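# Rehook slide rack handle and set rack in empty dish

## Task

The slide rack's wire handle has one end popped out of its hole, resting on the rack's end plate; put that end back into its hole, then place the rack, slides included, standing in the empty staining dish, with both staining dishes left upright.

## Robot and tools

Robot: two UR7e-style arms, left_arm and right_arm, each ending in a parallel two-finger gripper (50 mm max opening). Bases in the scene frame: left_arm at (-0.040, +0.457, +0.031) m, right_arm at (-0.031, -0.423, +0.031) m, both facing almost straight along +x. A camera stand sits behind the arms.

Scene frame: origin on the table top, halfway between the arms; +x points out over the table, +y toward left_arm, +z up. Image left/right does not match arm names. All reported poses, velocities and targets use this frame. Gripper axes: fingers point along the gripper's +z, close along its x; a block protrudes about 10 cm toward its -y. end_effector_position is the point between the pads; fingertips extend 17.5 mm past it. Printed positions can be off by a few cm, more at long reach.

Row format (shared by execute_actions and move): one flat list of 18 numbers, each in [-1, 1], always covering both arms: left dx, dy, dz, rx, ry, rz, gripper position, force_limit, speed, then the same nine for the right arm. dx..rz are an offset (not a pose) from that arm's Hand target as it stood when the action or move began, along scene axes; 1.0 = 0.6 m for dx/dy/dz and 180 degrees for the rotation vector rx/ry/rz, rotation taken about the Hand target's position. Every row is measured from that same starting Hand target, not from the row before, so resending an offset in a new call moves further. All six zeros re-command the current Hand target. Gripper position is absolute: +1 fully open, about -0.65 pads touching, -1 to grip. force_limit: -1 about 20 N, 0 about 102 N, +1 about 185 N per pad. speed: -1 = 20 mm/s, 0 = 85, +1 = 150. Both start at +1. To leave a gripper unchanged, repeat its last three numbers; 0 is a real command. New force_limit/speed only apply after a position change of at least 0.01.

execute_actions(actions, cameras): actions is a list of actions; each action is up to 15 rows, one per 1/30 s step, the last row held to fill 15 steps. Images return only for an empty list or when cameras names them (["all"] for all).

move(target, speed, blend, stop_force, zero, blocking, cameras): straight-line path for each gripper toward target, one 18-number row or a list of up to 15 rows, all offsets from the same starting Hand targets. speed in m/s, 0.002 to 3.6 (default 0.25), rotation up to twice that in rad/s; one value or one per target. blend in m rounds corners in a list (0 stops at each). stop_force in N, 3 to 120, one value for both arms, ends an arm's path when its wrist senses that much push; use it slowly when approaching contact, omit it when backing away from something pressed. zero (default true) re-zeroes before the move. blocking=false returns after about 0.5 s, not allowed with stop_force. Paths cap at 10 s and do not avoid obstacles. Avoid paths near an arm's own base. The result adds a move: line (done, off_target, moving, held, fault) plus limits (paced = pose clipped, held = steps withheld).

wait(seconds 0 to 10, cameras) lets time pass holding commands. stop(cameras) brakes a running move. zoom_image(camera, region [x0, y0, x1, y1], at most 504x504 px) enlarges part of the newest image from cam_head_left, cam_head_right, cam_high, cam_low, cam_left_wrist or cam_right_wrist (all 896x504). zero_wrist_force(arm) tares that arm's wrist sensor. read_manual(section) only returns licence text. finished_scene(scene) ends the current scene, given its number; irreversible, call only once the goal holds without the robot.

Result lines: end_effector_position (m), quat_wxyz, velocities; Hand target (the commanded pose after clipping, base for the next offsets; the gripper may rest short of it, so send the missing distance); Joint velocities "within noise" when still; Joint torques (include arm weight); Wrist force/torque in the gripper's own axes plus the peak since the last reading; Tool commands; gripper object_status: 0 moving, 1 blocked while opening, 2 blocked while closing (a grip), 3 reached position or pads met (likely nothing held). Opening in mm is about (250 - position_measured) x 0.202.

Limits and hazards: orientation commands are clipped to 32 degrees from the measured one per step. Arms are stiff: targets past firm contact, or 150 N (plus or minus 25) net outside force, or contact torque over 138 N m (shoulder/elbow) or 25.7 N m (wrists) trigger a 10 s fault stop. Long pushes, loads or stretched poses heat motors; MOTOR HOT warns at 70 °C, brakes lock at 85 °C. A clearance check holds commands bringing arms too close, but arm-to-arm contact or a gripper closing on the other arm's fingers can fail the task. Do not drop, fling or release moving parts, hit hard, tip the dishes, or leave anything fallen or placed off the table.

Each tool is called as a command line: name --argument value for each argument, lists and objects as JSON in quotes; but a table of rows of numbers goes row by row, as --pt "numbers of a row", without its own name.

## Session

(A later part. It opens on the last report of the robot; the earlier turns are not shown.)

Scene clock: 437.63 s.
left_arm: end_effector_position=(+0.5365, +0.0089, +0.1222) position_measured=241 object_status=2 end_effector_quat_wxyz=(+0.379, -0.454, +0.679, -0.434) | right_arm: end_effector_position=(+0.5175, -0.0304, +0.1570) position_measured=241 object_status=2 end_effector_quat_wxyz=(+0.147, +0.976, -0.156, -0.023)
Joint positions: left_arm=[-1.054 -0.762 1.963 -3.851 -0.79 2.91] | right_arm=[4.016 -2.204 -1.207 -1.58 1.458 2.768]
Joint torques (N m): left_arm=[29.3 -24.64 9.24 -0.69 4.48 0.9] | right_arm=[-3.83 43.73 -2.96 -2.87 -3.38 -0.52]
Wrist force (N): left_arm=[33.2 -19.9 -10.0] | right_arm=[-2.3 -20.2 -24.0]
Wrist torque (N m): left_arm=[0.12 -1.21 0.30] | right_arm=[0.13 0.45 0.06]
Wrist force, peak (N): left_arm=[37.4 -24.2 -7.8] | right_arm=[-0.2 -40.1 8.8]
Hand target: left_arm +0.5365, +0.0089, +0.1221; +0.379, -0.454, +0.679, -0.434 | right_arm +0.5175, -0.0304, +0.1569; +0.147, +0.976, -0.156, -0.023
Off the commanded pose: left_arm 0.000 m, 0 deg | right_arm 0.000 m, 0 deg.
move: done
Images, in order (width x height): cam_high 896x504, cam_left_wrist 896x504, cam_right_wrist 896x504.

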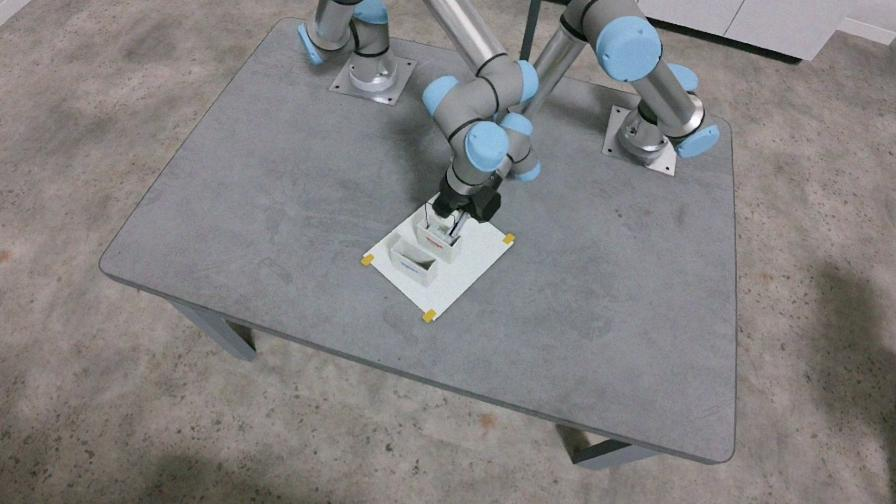

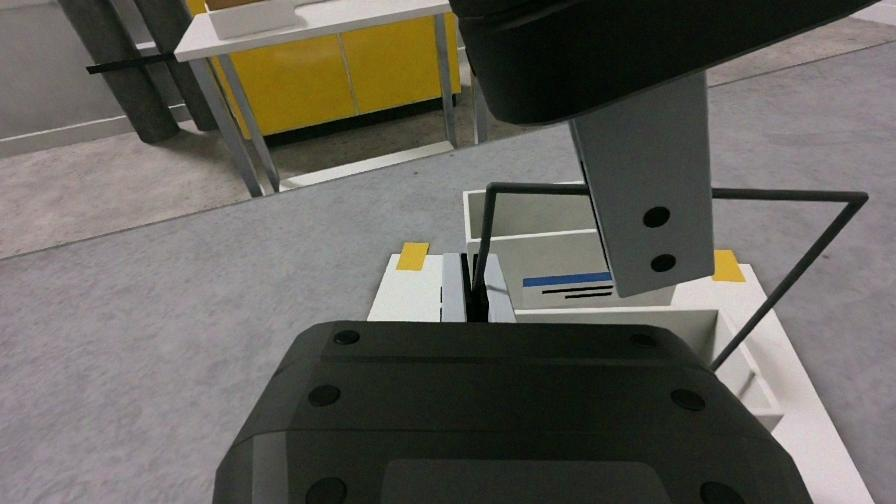

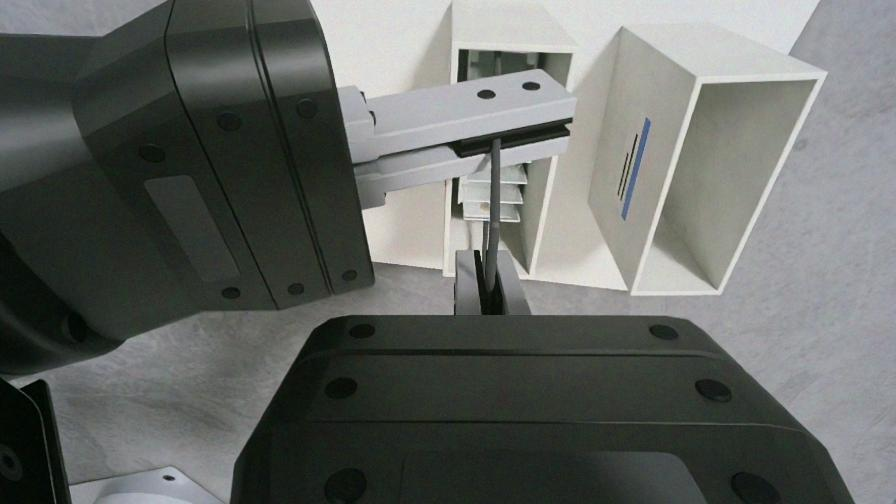

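execute_actions --actions '[]'

zoom_image --camera "cam_high" --region '[444, 228, 468, 252]'

zoom_image --camera "cam_right_wrist" --region '[440, 30, 600, 130]'

zoom_image --camera "cam_low" --region '[380, 150, 580, 300]'

zoom_image --camera "cam_head_right" --region '[445, 280, 495, 320]'

zoom_image --camera "cam_head_left" --region '[430, 260, 530, 320]'

Scene clock: 439.27 s.
left_arm: end_effector_position=(+0.5365, +0.0089, +0.1221) position_measured=241 object_status=2 end_effector_quat_wxyz=(+0.379, -0.454, +0.679, -0.434) | right_arm: end_effector_position=(+0.5175, -0.0304, +0.1569) position_measured=241 object_status=2 end_effector_quat_wxyz=(+0.147, +0.976, -0.156, -0.023)
Joint positions: left_arm=[-1.054 -0.762 1.963 -3.851 -0.79 2.91] | right_arm=[4.016 -2.203 -1.207 -1.58 1.458 2.768]
Joint velocities: within noise
Joint torques (N m): left_arm=[15.85 -23.1 9.1 2.21 4.93 1.84] | right_arm=[-22.53 44.94 -5.91 -4.36 0.3 -1.43]
Wrist force (N): left_arm=[33.9 -21.0 -10.8] | right_arm=[-2.0 -20.0 -26.6]
Wrist torque (N m): left_arm=[0.09 -1.26 0.32] | right_arm=[0.14 0.41 0.06]
Wrist force, peak (N): left_arm=[33.9 -21.0 -10.8] | right_arm=[-1.9 -20.0 -27.1]
Hand target: left_arm +0.5365, +0.0089, +0.1221; +0.379, -0.454, +0.679, -0.434 | right_arm +0.5175, -0.0304, +0.1569; +0.147, +0.976, -0.156, -0.023
Tool commands: left_gripper/position=-1.0 left_gripper/force_limit=-0.9 left_gripper/speed=-0.6 right_gripper/position=-1.0 right_gripper/force_limit=-0.9 right_gripper/speed=-0.6
Off the commanded pose: left_arm 0.000 m, 0 deg | right_arm 0.000 m, 0 deg.

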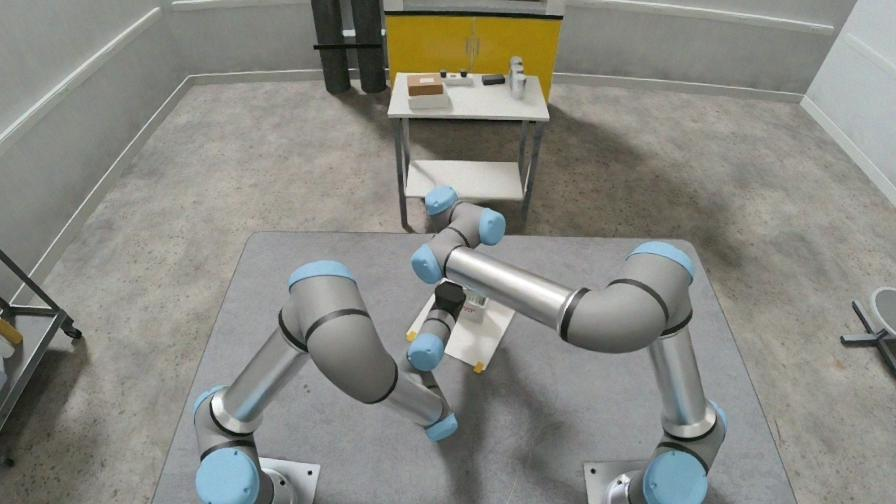

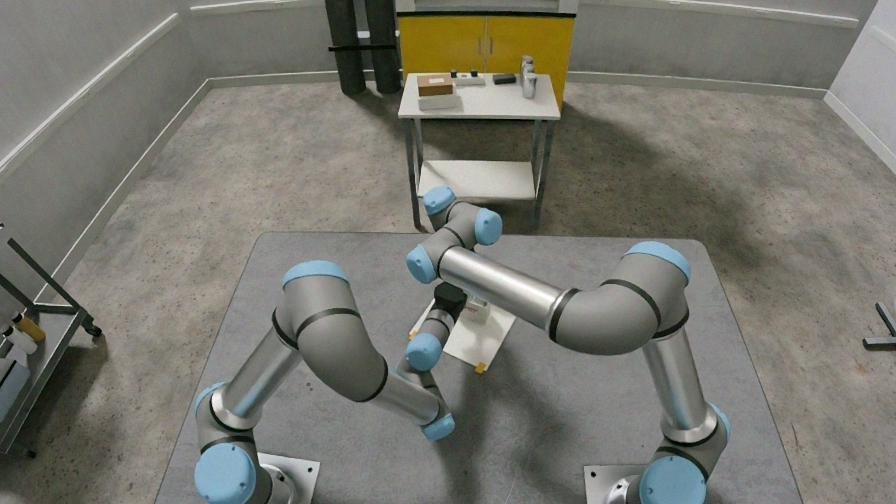

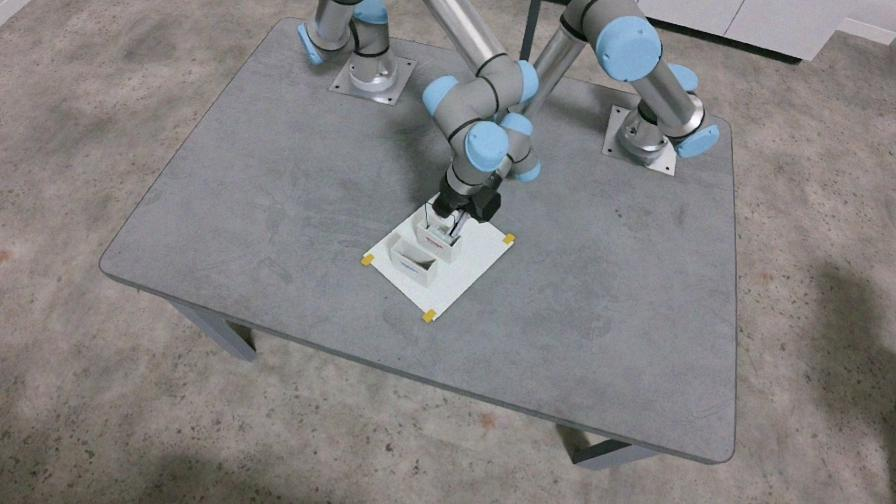

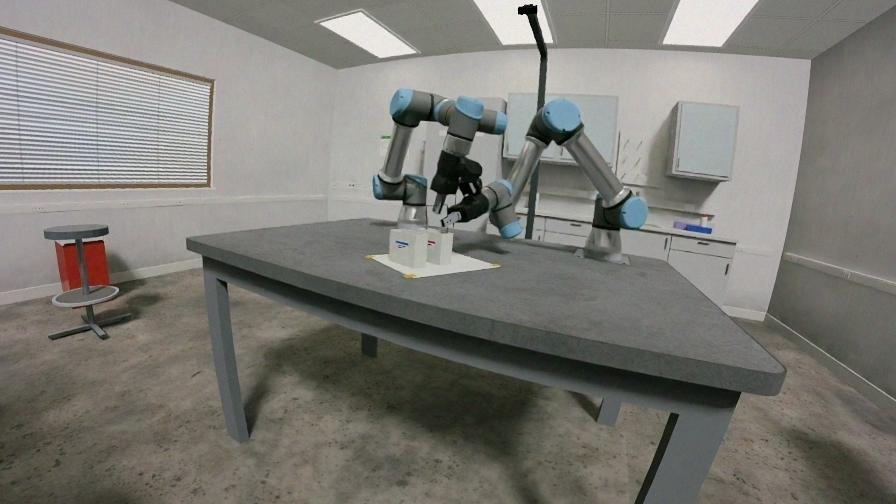

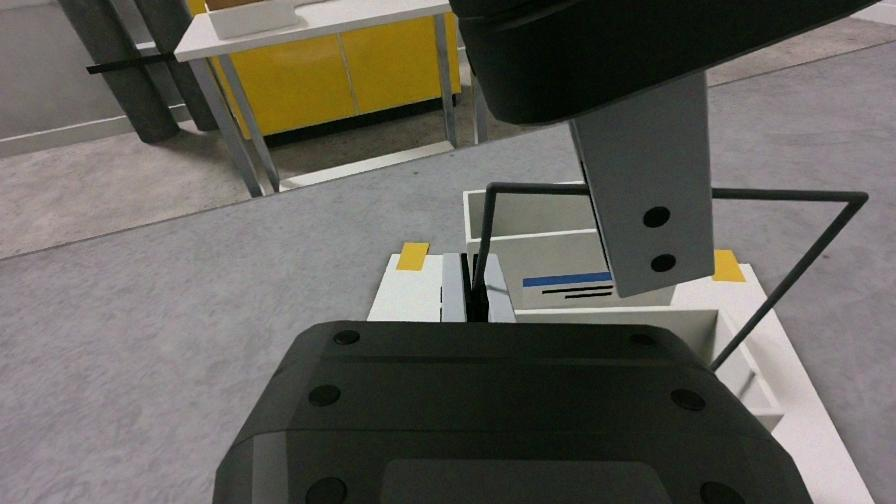

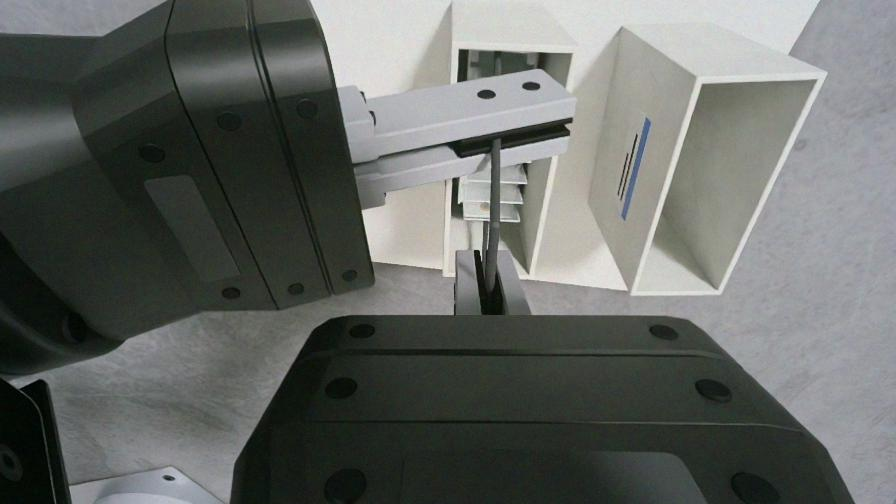

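Scaled by 21.000 from the camera's 896x504 image, which has a finer 1280x720 frame.

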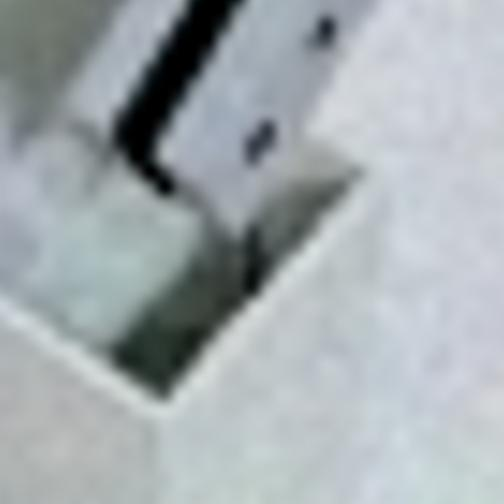

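Scaled by 3.150 from the camera's 896x504 image, which has a finer 1280x720 frame.

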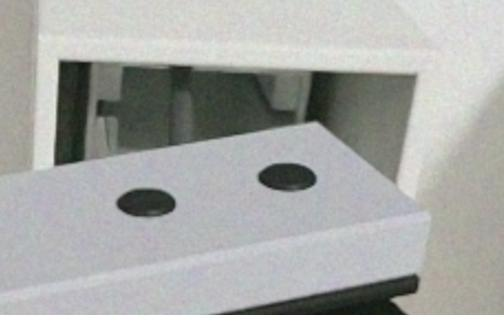

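Scaled by 2.520 from the camera's 896x504 image, which has a finer 1280x720 frame.

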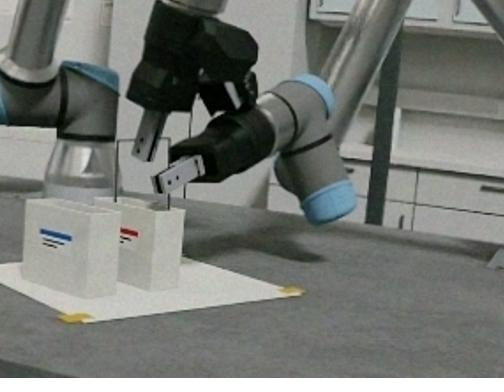

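Scaled by 10.080 from the camera's 896x504 image, which has a finer 1280x720 frame.

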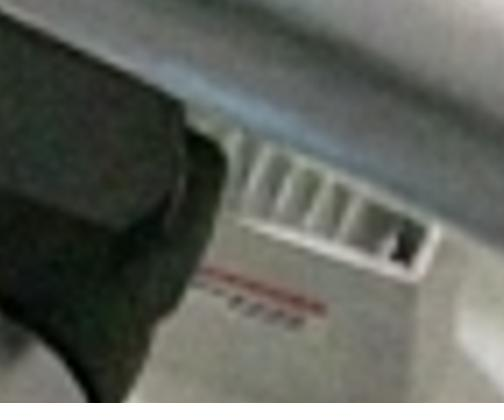

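Scaled by 5.040 from the camera's 896x504 image, which has a finer 1280x720 frame.

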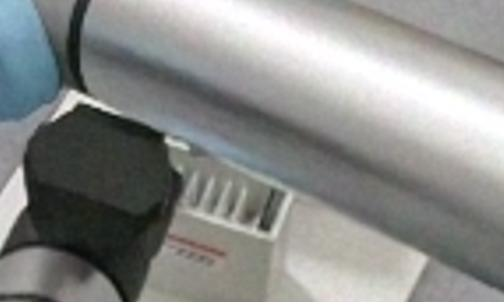

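move --target '[0,0,0.0033,0,0,0,-1,-0.9,-0.6,0,0,0.0033,0,0,0,-1,-0.9,-0.6]' --speed 0.02

Scene clock: 441.43 s.
left_arm: end_effector_position=(+0.5365, +0.0089, +0.1242) position_measured=241 object_status=2 end_effector_quat_wxyz=(+0.379, -0.454, +0.679, -0.434) | right_arm: end_effector_position=(+0.5175, -0.0305, +0.1589) position_measured=241 object_status=2 end_effector_quat_wxyz=(+0.147, +0.976, -0.156, -0.023)
Joint positions: left_arm=[-1.054 -0.767 1.964 -3.847 -0.79 2.91] | right_arm=[4.016 -2.202 -1.204 -1.584 1.458 2.768]
Joint torques (N m): left_arm=[14.83 -37.3 6.13 0.67 6.08 1.87] | right_arm=[-22.34 64.93 29.95 -6.21 -1.91 -1.27]
Wrist force (N): left_arm=[31.1 -16.0 -7.5] | right_arm=[-0.3 -31.3 5.0]
Wrist torque (N m): left_arm=[0.23 -1.19 0.25] | right_arm=[0.19 0.39 0.05]
Wrist force, peak (N): left_arm=[34.1 -22.0 -10.5] | right_arm=[-2.1 -20.0 -27.1]
Hand target: left_arm +0.5365, +0.0089, +0.1241; +0.379, -0.454, +0.679, -0.434 | right_arm +0.5175, -0.0304, +0.1589; +0.147, +0.976, -0.156, -0.023
Off the commanded pose: left_arm 0.000 m, 0 deg | right_arm 0.000 m, 0 deg.
move: done

move --target '[0.0009,0.0026,-0.0035,-0.0076,0.0021,0.0028,-1,-0.9,-0.6,0.0013,0.0041,-0.0017,-0.0079,0.0026,0,-1,-0.9,-0.6]' --speed 0.02 --cameras '["cam_high","cam_right_wrist"]'

zoom_image --camera "cam_high" --region '[440, 225, 470, 255]'

zoom_image --camera "cam_right_wrist" --region '[440, 20, 600, 250]'

Scene clock: 445.03 s.
left_arm: end_effector_position=(+0.5370, +0.0105, +0.1221) position_measured=241 object_status=2 end_effector_quat_wxyz=(+0.373, -0.463, +0.673, -0.439) | right_arm: end_effector_position=(+0.5183, -0.0279, +0.1579) position_measured=241 object_status=2 end_effector_quat_wxyz=(+0.160, +0.974, -0.155, -0.025) end_effector_velocity=(+0.000, +0.000, -0.001) end_effector_angular_velocity=(+0.002, -0.001, +0.000)
Joint positions: left_arm=[-1.052 -0.763 1.965 -3.854 -0.792 2.885] | right_arm=[4.021 -2.224 -1.17 -1.622 1.45 2.776]
Joint velocities: left_arm=[within noise] | right_arm=[0 0.001 -0.004 0.005 0 0]
Joint torques (N m): left_arm=[25.41 -25.03 9.13 0.61 2.75 1.5] | right_arm=[-2.9 64.12 7.7 -2.28 -3.43 -0.63]
Wrist force (N): left_arm=[28.7 -22.8 -12.5] | right_arm=[0.6 -27.0 0.6]
Wrist torque (N m): left_arm=[0.08 -1.19 0.29] | right_arm=[0.33 0.35 0.07]
Wrist force, peak (N): left_arm=[28.9 -23.0 -12.6] | right_arm=[-0.3 -32.6 4.8]
Hand target: left_arm +0.5370, +0.0105, +0.1220; +0.374, -0.463, +0.673, -0.439 | right_arm +0.5183, -0.0280, +0.1579; +0.160, +0.974, -0.155, -0.025
Off the commanded pose: left_arm 0.000 m, 0 deg | right_arm 0.000 m, 0 deg.
move: done
Images, in order (width x height): cam_high 896x504, cam_right_wrist 896x504.

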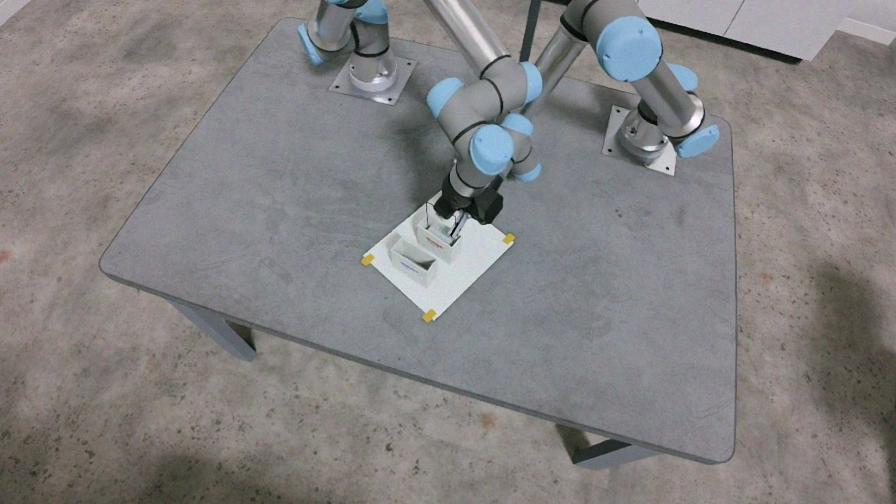

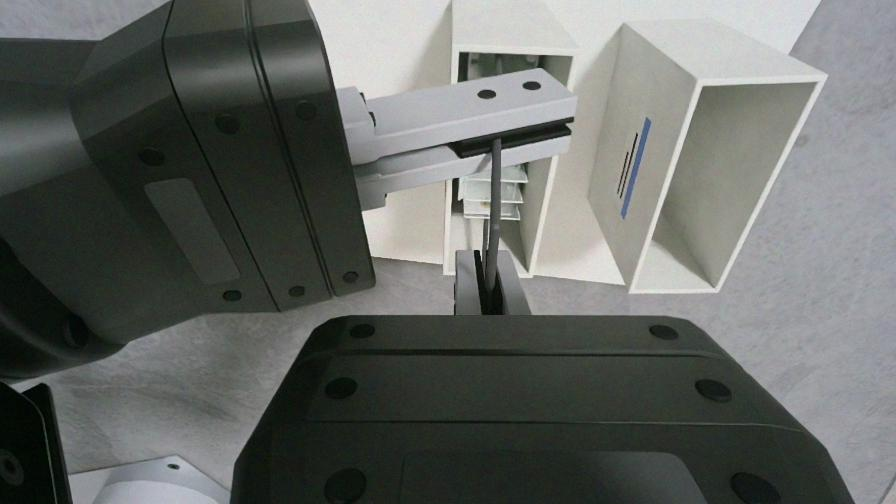

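Scaled by 16.800 from the camera's 896x504 image, which has a finer 1280x720 frame.

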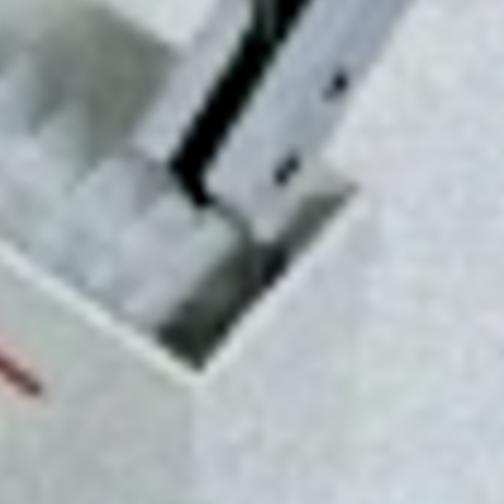

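Scaled by 2.191 from the camera's 896x504 image, which has a finer 1280x720 frame.

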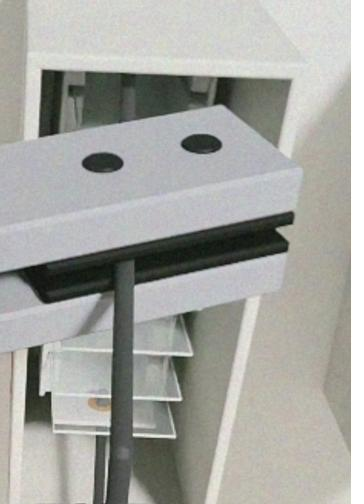

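move --target '[-0.0022,-0.0067,0,0,0,0,-1,-0.9,-0.6,0,0,0,0,0,0,-1,-0.9,-0.6]' --speed 0.01 --cameras '["cam_high","cam_right_wrist","cam_left_wrist"]'

zoom_image --camera "cam_high" --region '[440, 225, 470, 255]'

zoom_image --camera "cam_right_wrist" --region '[440, 20, 600, 250]'

Scene clock: 446.80 s.
left_arm: end_effector_position=(+0.5358, +0.0065, +0.1220) position_measured=241 object_status=2 end_effector_quat_wxyz=(+0.374, -0.463, +0.673, -0.439) | right_arm: end_effector_position=(+0.5183, -0.0281, +0.1579) position_measured=241 object_status=2 end_effector_quat_wxyz=(+0.160, +0.974, -0.155, -0.025)
Joint positions: left_arm=[-1.058 -0.761 1.96 -3.847 -0.787 2.881] | right_arm=[4.02 -2.223 -1.17 -1.622 1.45 2.775]
Joint torques (N m): left_arm=[-18.66 -32.11 -15.79 0.28 -4.59 -1.86] | right_arm=[-4.38 52.54 20.56 5.39 0.08 -1.41]
Wrist force (N): left_arm=[-15.1 -12.1 -3.5] | right_arm=[-2.3 15.1 1.0]
Wrist torque (N m): left_arm=[0.32 -1.00 -0.06] | right_arm=[0.70 0.36 0.04]
Wrist force, peak (N): left_arm=[29.1 -24.5 -13.4] | right_arm=[0.7 -27.8 0.9]
Hand target: left_arm +0.5357, +0.0064, +0.1220; +0.374, -0.463, +0.673, -0.439 | right_arm +0.5183, -0.0280, +0.1579; +0.160, +0.974, -0.155, -0.025
Off the commanded pose: left_arm 0.000 m, 0 deg | right_arm 0.000 m, 0 deg.
move: done
Images, in order (width x height): cam_high 896x504, cam_left_wrist 896x504, cam_right_wrist 896x504.

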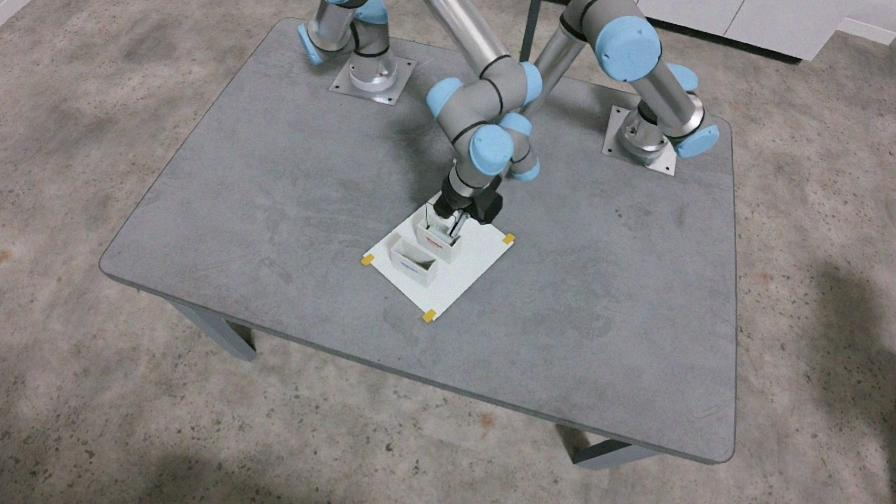

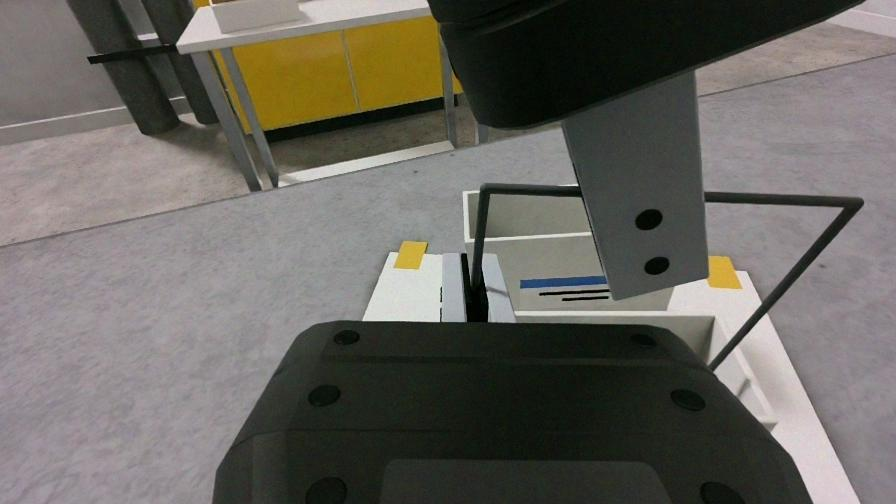

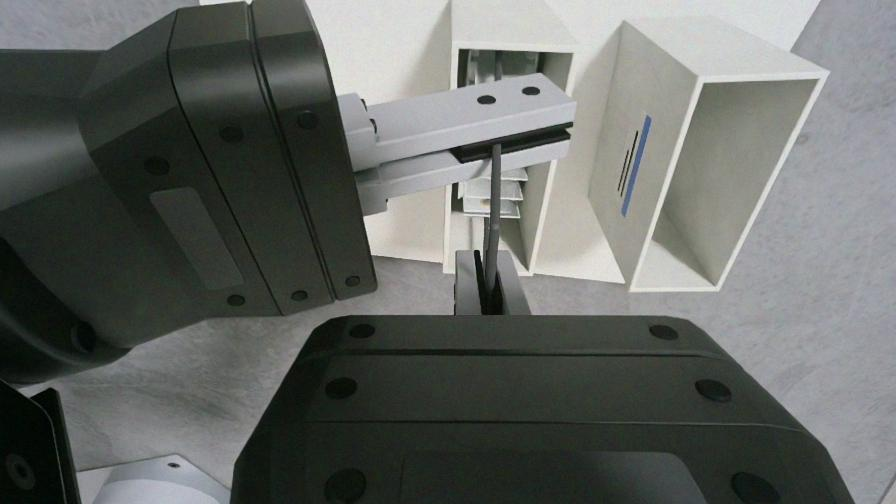

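Scaled by 16.800 from the camera's 896x504 image, which has a finer 1280x720 frame.

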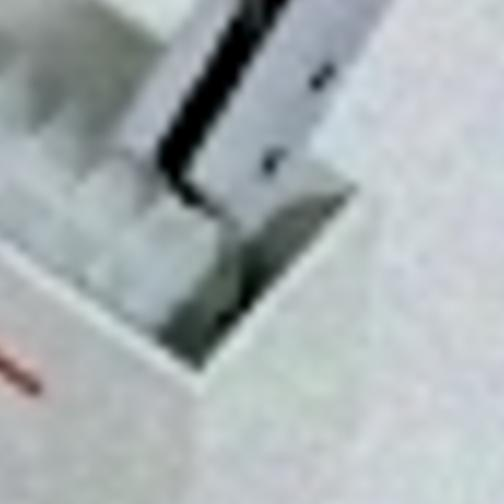

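Scaled by 2.191 from the camera's 896x504 image, which has a finer 1280x720 frame.

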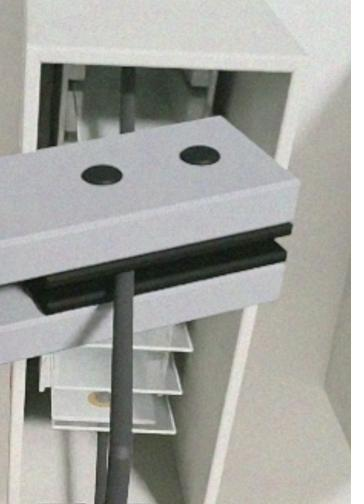

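move --pt "0.0021 0.0063 0 0 0 0 -1 -0.9 -0.6 0 0 0 0 0 0 -1 -0.9 -0.6" --pt "0.0069 0.0048 0 0 0 -0.0122 -1 -0.9 -0.6 0.0027 -0.0002 0 0 0 -0.0122 -1 -0.9 -0.6" --pt "0.0048 -0.0015 0 0 0 -0.0122 -1 -0.9 -0.6 0.0027 -0.0002 0 0 0 -0.0122 -1 -0.9 -0.6" --speed 0.015 --cameras '["cam_high","cam_right_wrist"]'

zoom_image --camera "cam_high" --region '[440, 225, 470, 255]'

zoom_image --camera "cam_right_wrist" --region '[440, 20, 600, 250]'

Scene clock: 454.57 s.
left_arm: end_effector_position=(+0.5386, +0.0056, +0.1219) position_measured=241 object_status=2 end_effector_quat_wxyz=(+0.365, -0.450, +0.682, -0.446) | right_arm: end_effector_position=(+0.5199, -0.0282, +0.1579) position_measured=241 object_status=2 end_effector_quat_wxyz=(+0.160, +0.971, -0.174, -0.028)
Joint positions: left_arm=[-1.04 -0.759 1.96 -3.873 -0.836 2.917] | right_arm=[4.015 -2.231 -1.157 -1.631 1.46 2.807]
Joint torques (N m): left_arm=[-7.91 -44.22 -16.03 -3.89 -0.84 -1.09] | right_arm=[-5.87 53.44 19.25 5.68 -0.71 -1.64]
Wrist force (N): left_arm=[-3.5 0.8 -0.1] | right_arm=[-1.6 8.9 4.4]
Wrist torque (N m): left_arm=[0.54 -0.88 -0.40] | right_arm=[0.47 0.36 0.08]
Wrist force, peak (N): left_arm=[24.1 -21.5 -15.6] | right_arm=[0.2 -28.5 3.6]
Hand target: left_arm +0.5386, +0.0055, +0.1220; +0.365, -0.450, +0.682, -0.446 | right_arm +0.5199, -0.0281, +0.1579; +0.160, +0.971, -0.174, -0.028
Off the commanded pose: left_arm 0.000 m, 0 deg | right_arm 0.000 m, 0 deg.
move: done
Images, in order (width x height): cam_high 896x504, cam_right_wrist 896x504.

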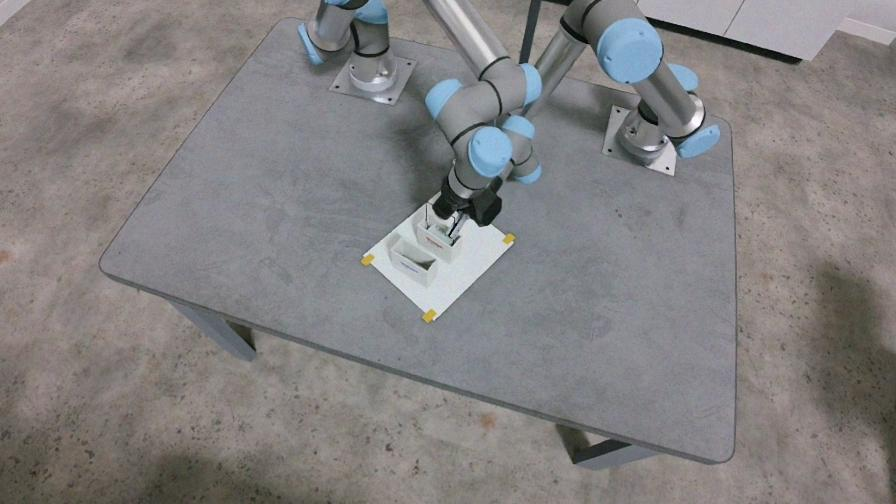

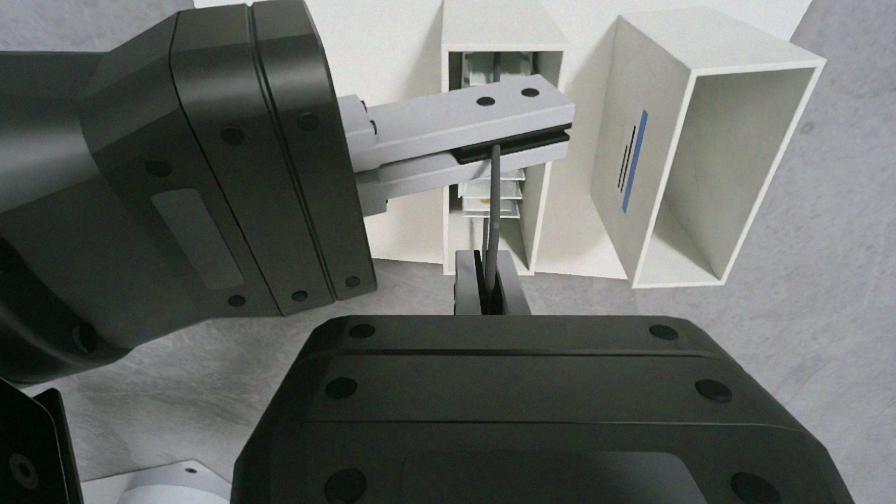

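Scaled by 16.800 from the camera's 896x504 image, which has a finer 1280x720 frame.

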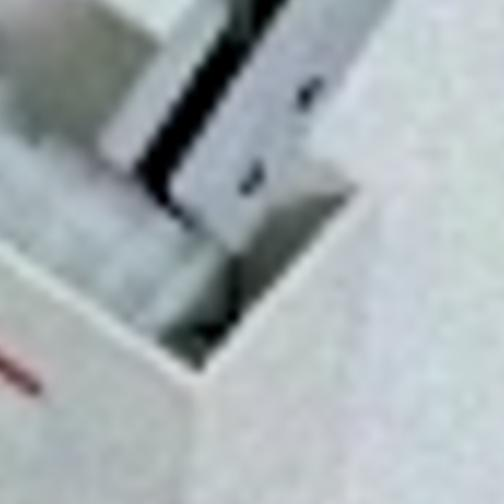

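Scaled by 2.191 from the camera's 896x504 image, which has a finer 1280x720 frame.

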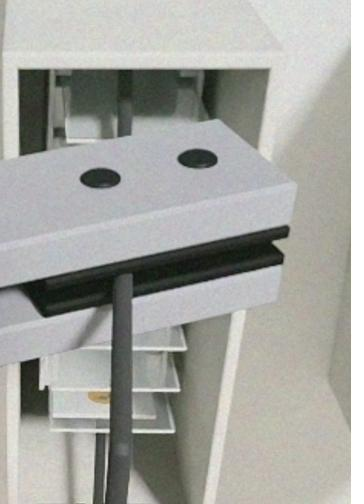

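move --target '[-0.0005,-0.0016,0,0,0,0,-1,-0.9,-0.6,0,0,0,0,0,0,-1,-0.9,-0.6]' --speed 0.01

move --target '[0,0,0.013,0,0,0,-1,-0.9,-0.6,0,0,0.013,0,0,0,-1,-0.9,-0.6]' --speed 0.02 --cameras '["cam_high","cam_right_wrist","cam_left_wrist"]'

zoom_image --camera "cam_high" --region '[410, 205, 470, 265]'

zoom_image --camera "cam_right_wrist" --region '[440, 20, 600, 250]'

Scene clock: 456.63 s.
left_arm: end_effector_position=(+0.5383, +0.0046, +0.1220) position_measured=241 object_status=2 end_effector_quat_wxyz=(+0.365, -0.450, +0.682, -0.446) | right_arm: end_effector_position=(+0.5199, -0.0281, +0.1579) position_measured=241 object_status=2 end_effector_quat_wxyz=(+0.160, +0.971, -0.174, -0.028)
Joint positions: left_arm=[-1.042 -0.759 1.959 -3.872 -0.835 2.916] | right_arm=[4.015 -2.23 -1.157 -1.631 1.46 2.807]
Joint torques (N m): left_arm=[-22.77 -39.82 -25.42 -2.03 -1.22 -1.93] | right_arm=[15.15 54.78 19.5 6.3 -1.26 -1.44]
Wrist force (N): left_arm=[-13.9 7.8 3.0] | right_arm=[-2.4 22.5 2.5]
Wrist torque (N m): left_arm=[0.70 -0.83 -0.60] | right_arm=[0.69 0.39 0.09]
Wrist force, peak (N): left_arm=[-14.4 7.9 2.8] | right_arm=[-2.4 22.5 2.5]
Hand target: left_arm +0.5383, +0.0046, +0.1220; +0.365, -0.450, +0.682, -0.446 | right_arm +0.5199, -0.0281, +0.1579; +0.160, +0.971, -0.174, -0.028
Off the commanded pose: left_arm 0.000 m, 0 deg | right_arm 0.000 m, 0 deg.
move: done

Scene clock: 457.37 s.
left_arm: end_effector_position=(+0.5383, +0.0046, +0.1299) position_measured=241 object_status=2 end_effector_quat_wxyz=(+0.365, -0.450, +0.682, -0.446) | right_arm: end_effector_position=(+0.5199, -0.0281, +0.1659) position_measured=241 object_status=2 end_effector_quat_wxyz=(+0.159, +0.971, -0.174, -0.028)
Joint positions: left_arm=[-1.042 -0.777 1.962 -3.857 -0.835 2.916] | right_arm=[4.015 -2.226 -1.145 -1.649 1.46 2.807]
Joint torques (N m): left_arm=[-22.11 -40.84 -13.28 -5.73 -4.88 0.12] | right_arm=[16.36 46.78 25.24 8.69 0.5 -1.41]
Wrist force (N): left_arm=[-14.0 8.0 3.3] | right_arm=[-2.8 22.4 2.4]
Wrist torque (N m): left_arm=[0.68 -0.81 -0.58] | right_arm=[0.62 0.43 0.09]
Wrist force, peak (N): left_arm=[-14.4 8.2 3.3] | right_arm=[-2.8 23.3 2.2]
Hand target: left_arm +0.5383, +0.0046, +0.1298; +0.365, -0.450, +0.682, -0.446 | right_arm +0.5199, -0.0281, +0.1657; +0.160, +0.971, -0.174, -0.028
Off the commanded pose: left_arm 0.000 m, 0 deg | right_arm 0.000 m, 0 deg.
move: done
Images, in order (width x height): cam_high 896x504, cam_left_wrist 896x504, cam_right_wrist 896x504.

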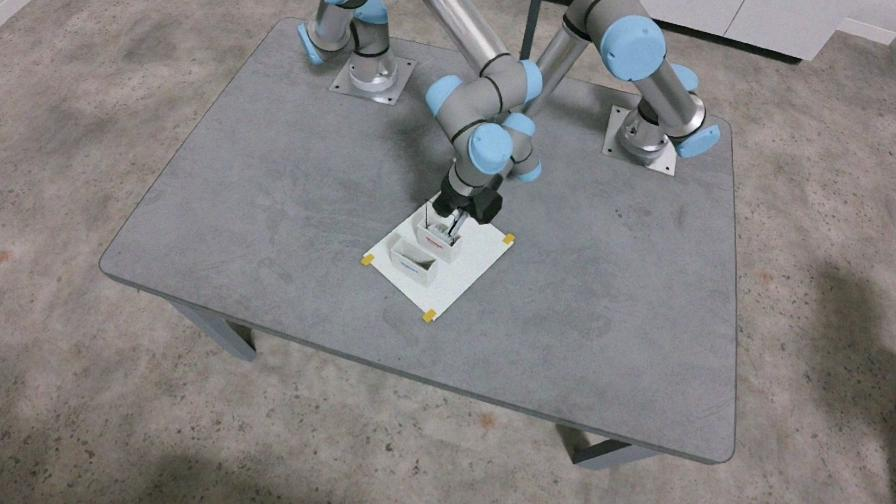

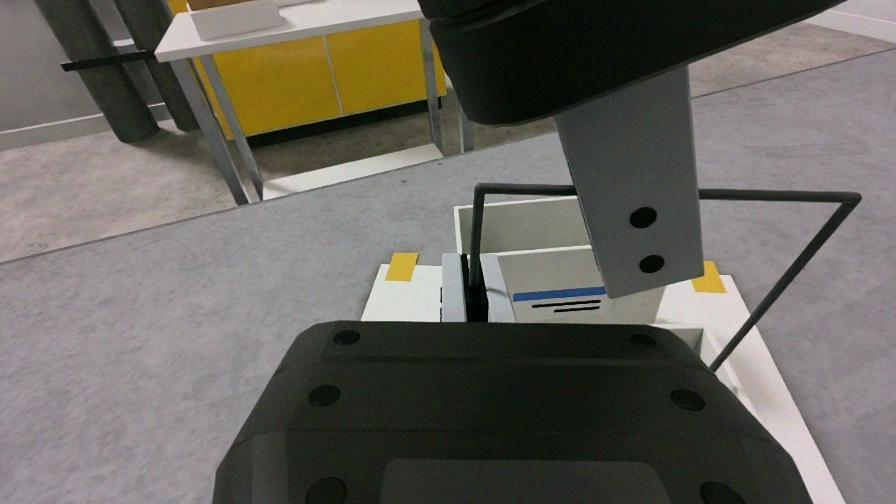

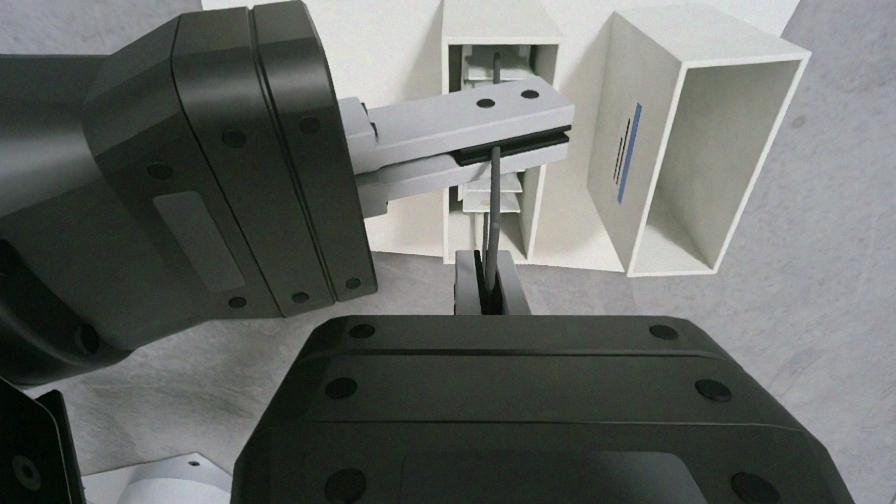

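Scaled by 8.400 from the camera's 896x504 image, which has a finer 1280x720 frame.

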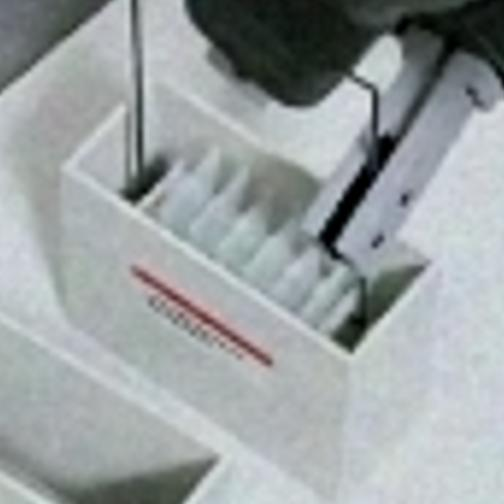

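Scaled by 2.191 from the camera's 896x504 image, which has a finer 1280x720 frame.

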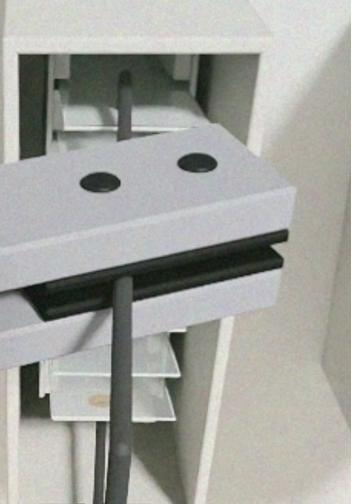

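move --pt "0 0 -0.0125 0 0 0 -1 -0.9 -0.6 0 0 -0.0125 0 0 0 -1 -0.9 -0.6" --pt "0.0007 0.0022 -0.0125 0 0 0 -1 -0.9 -0.6 0 0 -0.0125 0 0 0 -1 -0.9 -0.6" --pt "0.0007 0.0022 -0.0125 0 0 0 0.3 -0.9 -0.6 0 0 -0.0125 0 0 0 -1 -0.9 -0.6" --speed 0.03

move --pt "-0.1 0.03 0.0 0 0 0.0122 0.3 -0.9 -0.6 0 0 0 0 0 0 -1 -0.9 -0.6" --pt "-0.27 0.077 0.11 0 0 0.0122 0.3 -0.9 -0.6 0 0 0 0 0 0 -1 -0.9 -0.6" --speed 0.15 --cameras '["cam_high","cam_right_wrist","cam_left_wrist"]'

zoom_image --camera "cam_left_wrist" --region '[400, 20, 660, 260]'

zoom_image --camera "cam_high" --region '[410, 205, 470, 265]'

zoom_image --camera "cam_right_wrist" --region '[440, 20, 600, 250]'

Scene clock: 461.67 s.
left_arm: end_effector_position=(+0.5387, +0.0059, +0.1223) position_measured=107 object_status=0 end_effector_quat_wxyz=(+0.365, -0.450, +0.682, -0.446) | right_arm: end_effector_position=(+0.5199, -0.0281, +0.1582) position_measured=241 object_status=2 end_effector_quat_wxyz=(+0.160, +0.971, -0.174, -0.028)
Joint positions: left_arm=[-1.04 -0.76 1.961 -3.874 -0.837 2.917] | right_arm=[4.015 -2.23 -1.157 -1.632 1.46 2.807]
Joint torques (N m): left_arm=[8.72 -49.12 -3.53 -0.56 3.48 -2.16] | right_arm=[2.07 47.52 35.02 0.35 0.42 -1.22]
Wrist force (N): left_arm=[3.1 0.2 -0.4] | right_arm=[-3.2 8.5 -7.5]
Wrist torque (N m): left_arm=[0.70 -0.90 -0.34] | right_arm=[0.61 0.42 0.08]
Wrist force, peak (N): left_arm=[-18.6 -7.4 -6.6] | right_arm=[-1.3 30.0 -5.7]
Hand target: left_arm +0.5387, +0.0059, +0.1223; +0.365, -0.450, +0.682, -0.446 | right_arm +0.5199, -0.0281, +0.1582; +0.160, +0.971, -0.174, -0.028
Off the commanded pose: left_arm 0.000 m, 0 deg | right_arm 0.000 m, 0 deg.
move: done

Scene clock: 463.77 s.
left_arm: end_effector_position=(+0.3767, +0.0521, +0.1883) position_measured=107 object_status=3 end_effector_quat_wxyz=(+0.373, -0.463, +0.673, -0.439) | right_arm: end_effector_position=(+0.5199, -0.0281, +0.1582) position_measured=241 object_status=2 end_effector_quat_wxyz=(+0.160, +0.971, -0.174, -0.028)
Joint positions: left_arm=[-1.381 -1.128 2.406 -3.68 -0.521 2.574] | right_arm=[4.015 -2.23 -1.157 -1.632 1.46 2.807]
Joint torques (N m): left_arm=[-6.16 -36.96 -3.9 -3.04 -0.18 0.4] | right_arm=[-10.87 52.98 35.07 0.26 -2.34 -0.92]
Wrist force (N): left_arm=[2.7 0.0 -1.4] | right_arm=[-3.3 8.8 -6.9]
Wrist torque (N m): left_arm=[0.65 -0.83 -0.34] | right_arm=[0.64 0.44 0.08]
Wrist force, peak (N): left_arm=[3.4 0.8 -2.9] | right_arm=[-3.1 8.6 -7.6]
Hand target: left_arm +0.3767, +0.0521, +0.1883; +0.374, -0.463, +0.673, -0.439 | right_arm +0.5199, -0.0281, +0.1582; +0.160, +0.971, -0.174, -0.028
Off the commanded pose: left_arm 0.000 m, 0 deg | right_arm 0.000 m, 0 deg.
move: done
Images, in order (width x height): cam_high 896x504, cam_left_wrist 896x504, cam_right_wrist 896x504.

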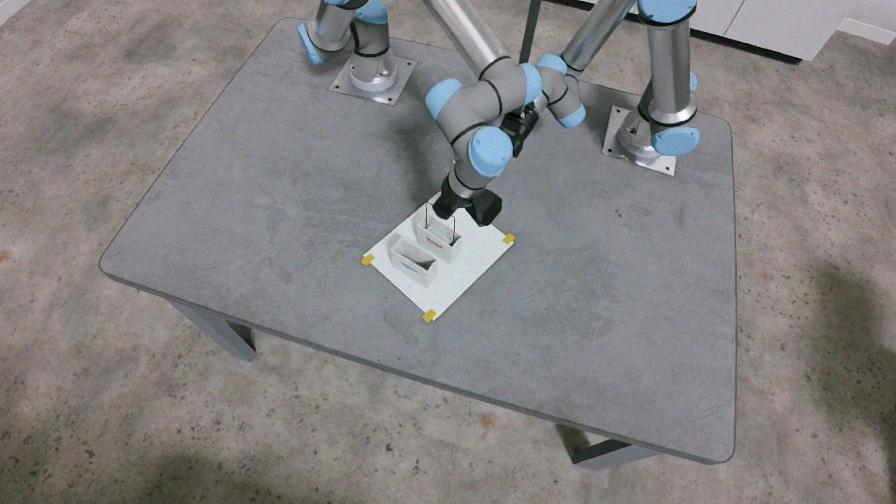

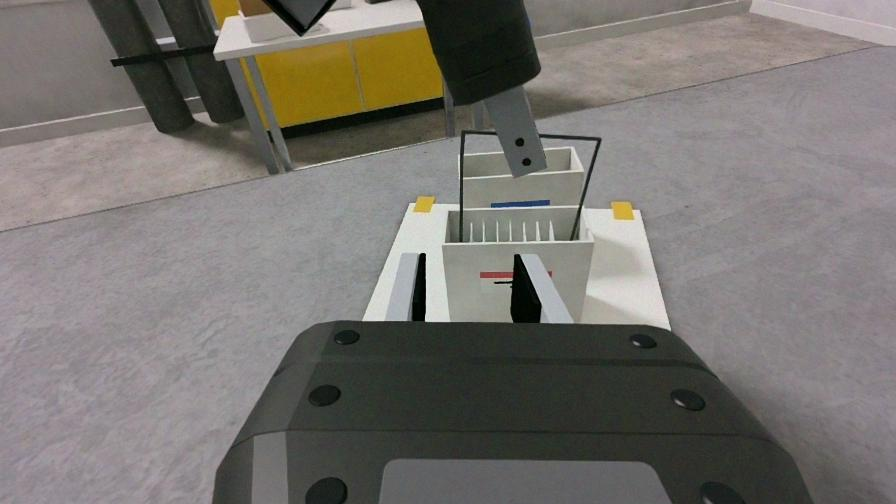

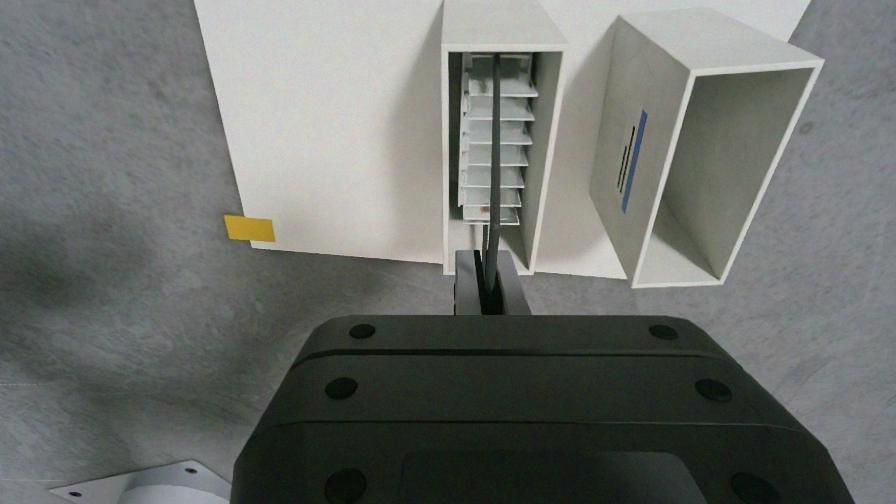

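Scaled by 1.938 from the camera's 896x504 image, which has a finer 1280x720 frame.

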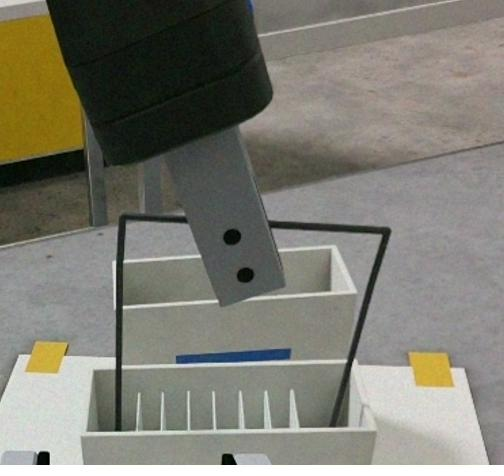

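Scaled by 8.400 from the camera's 896x504 image, which has a finer 1280x720 frame.

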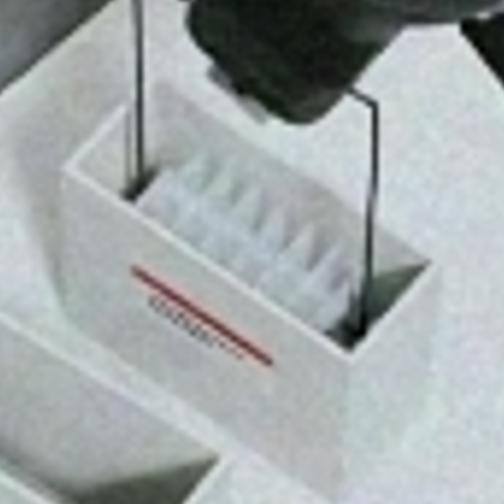

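Scaled by 2.191 from the camera's 896x504 image, which has a finer 1280x720 frame.

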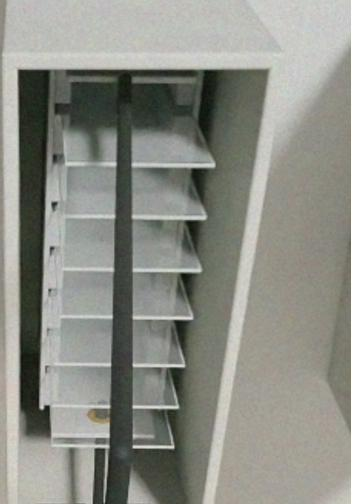

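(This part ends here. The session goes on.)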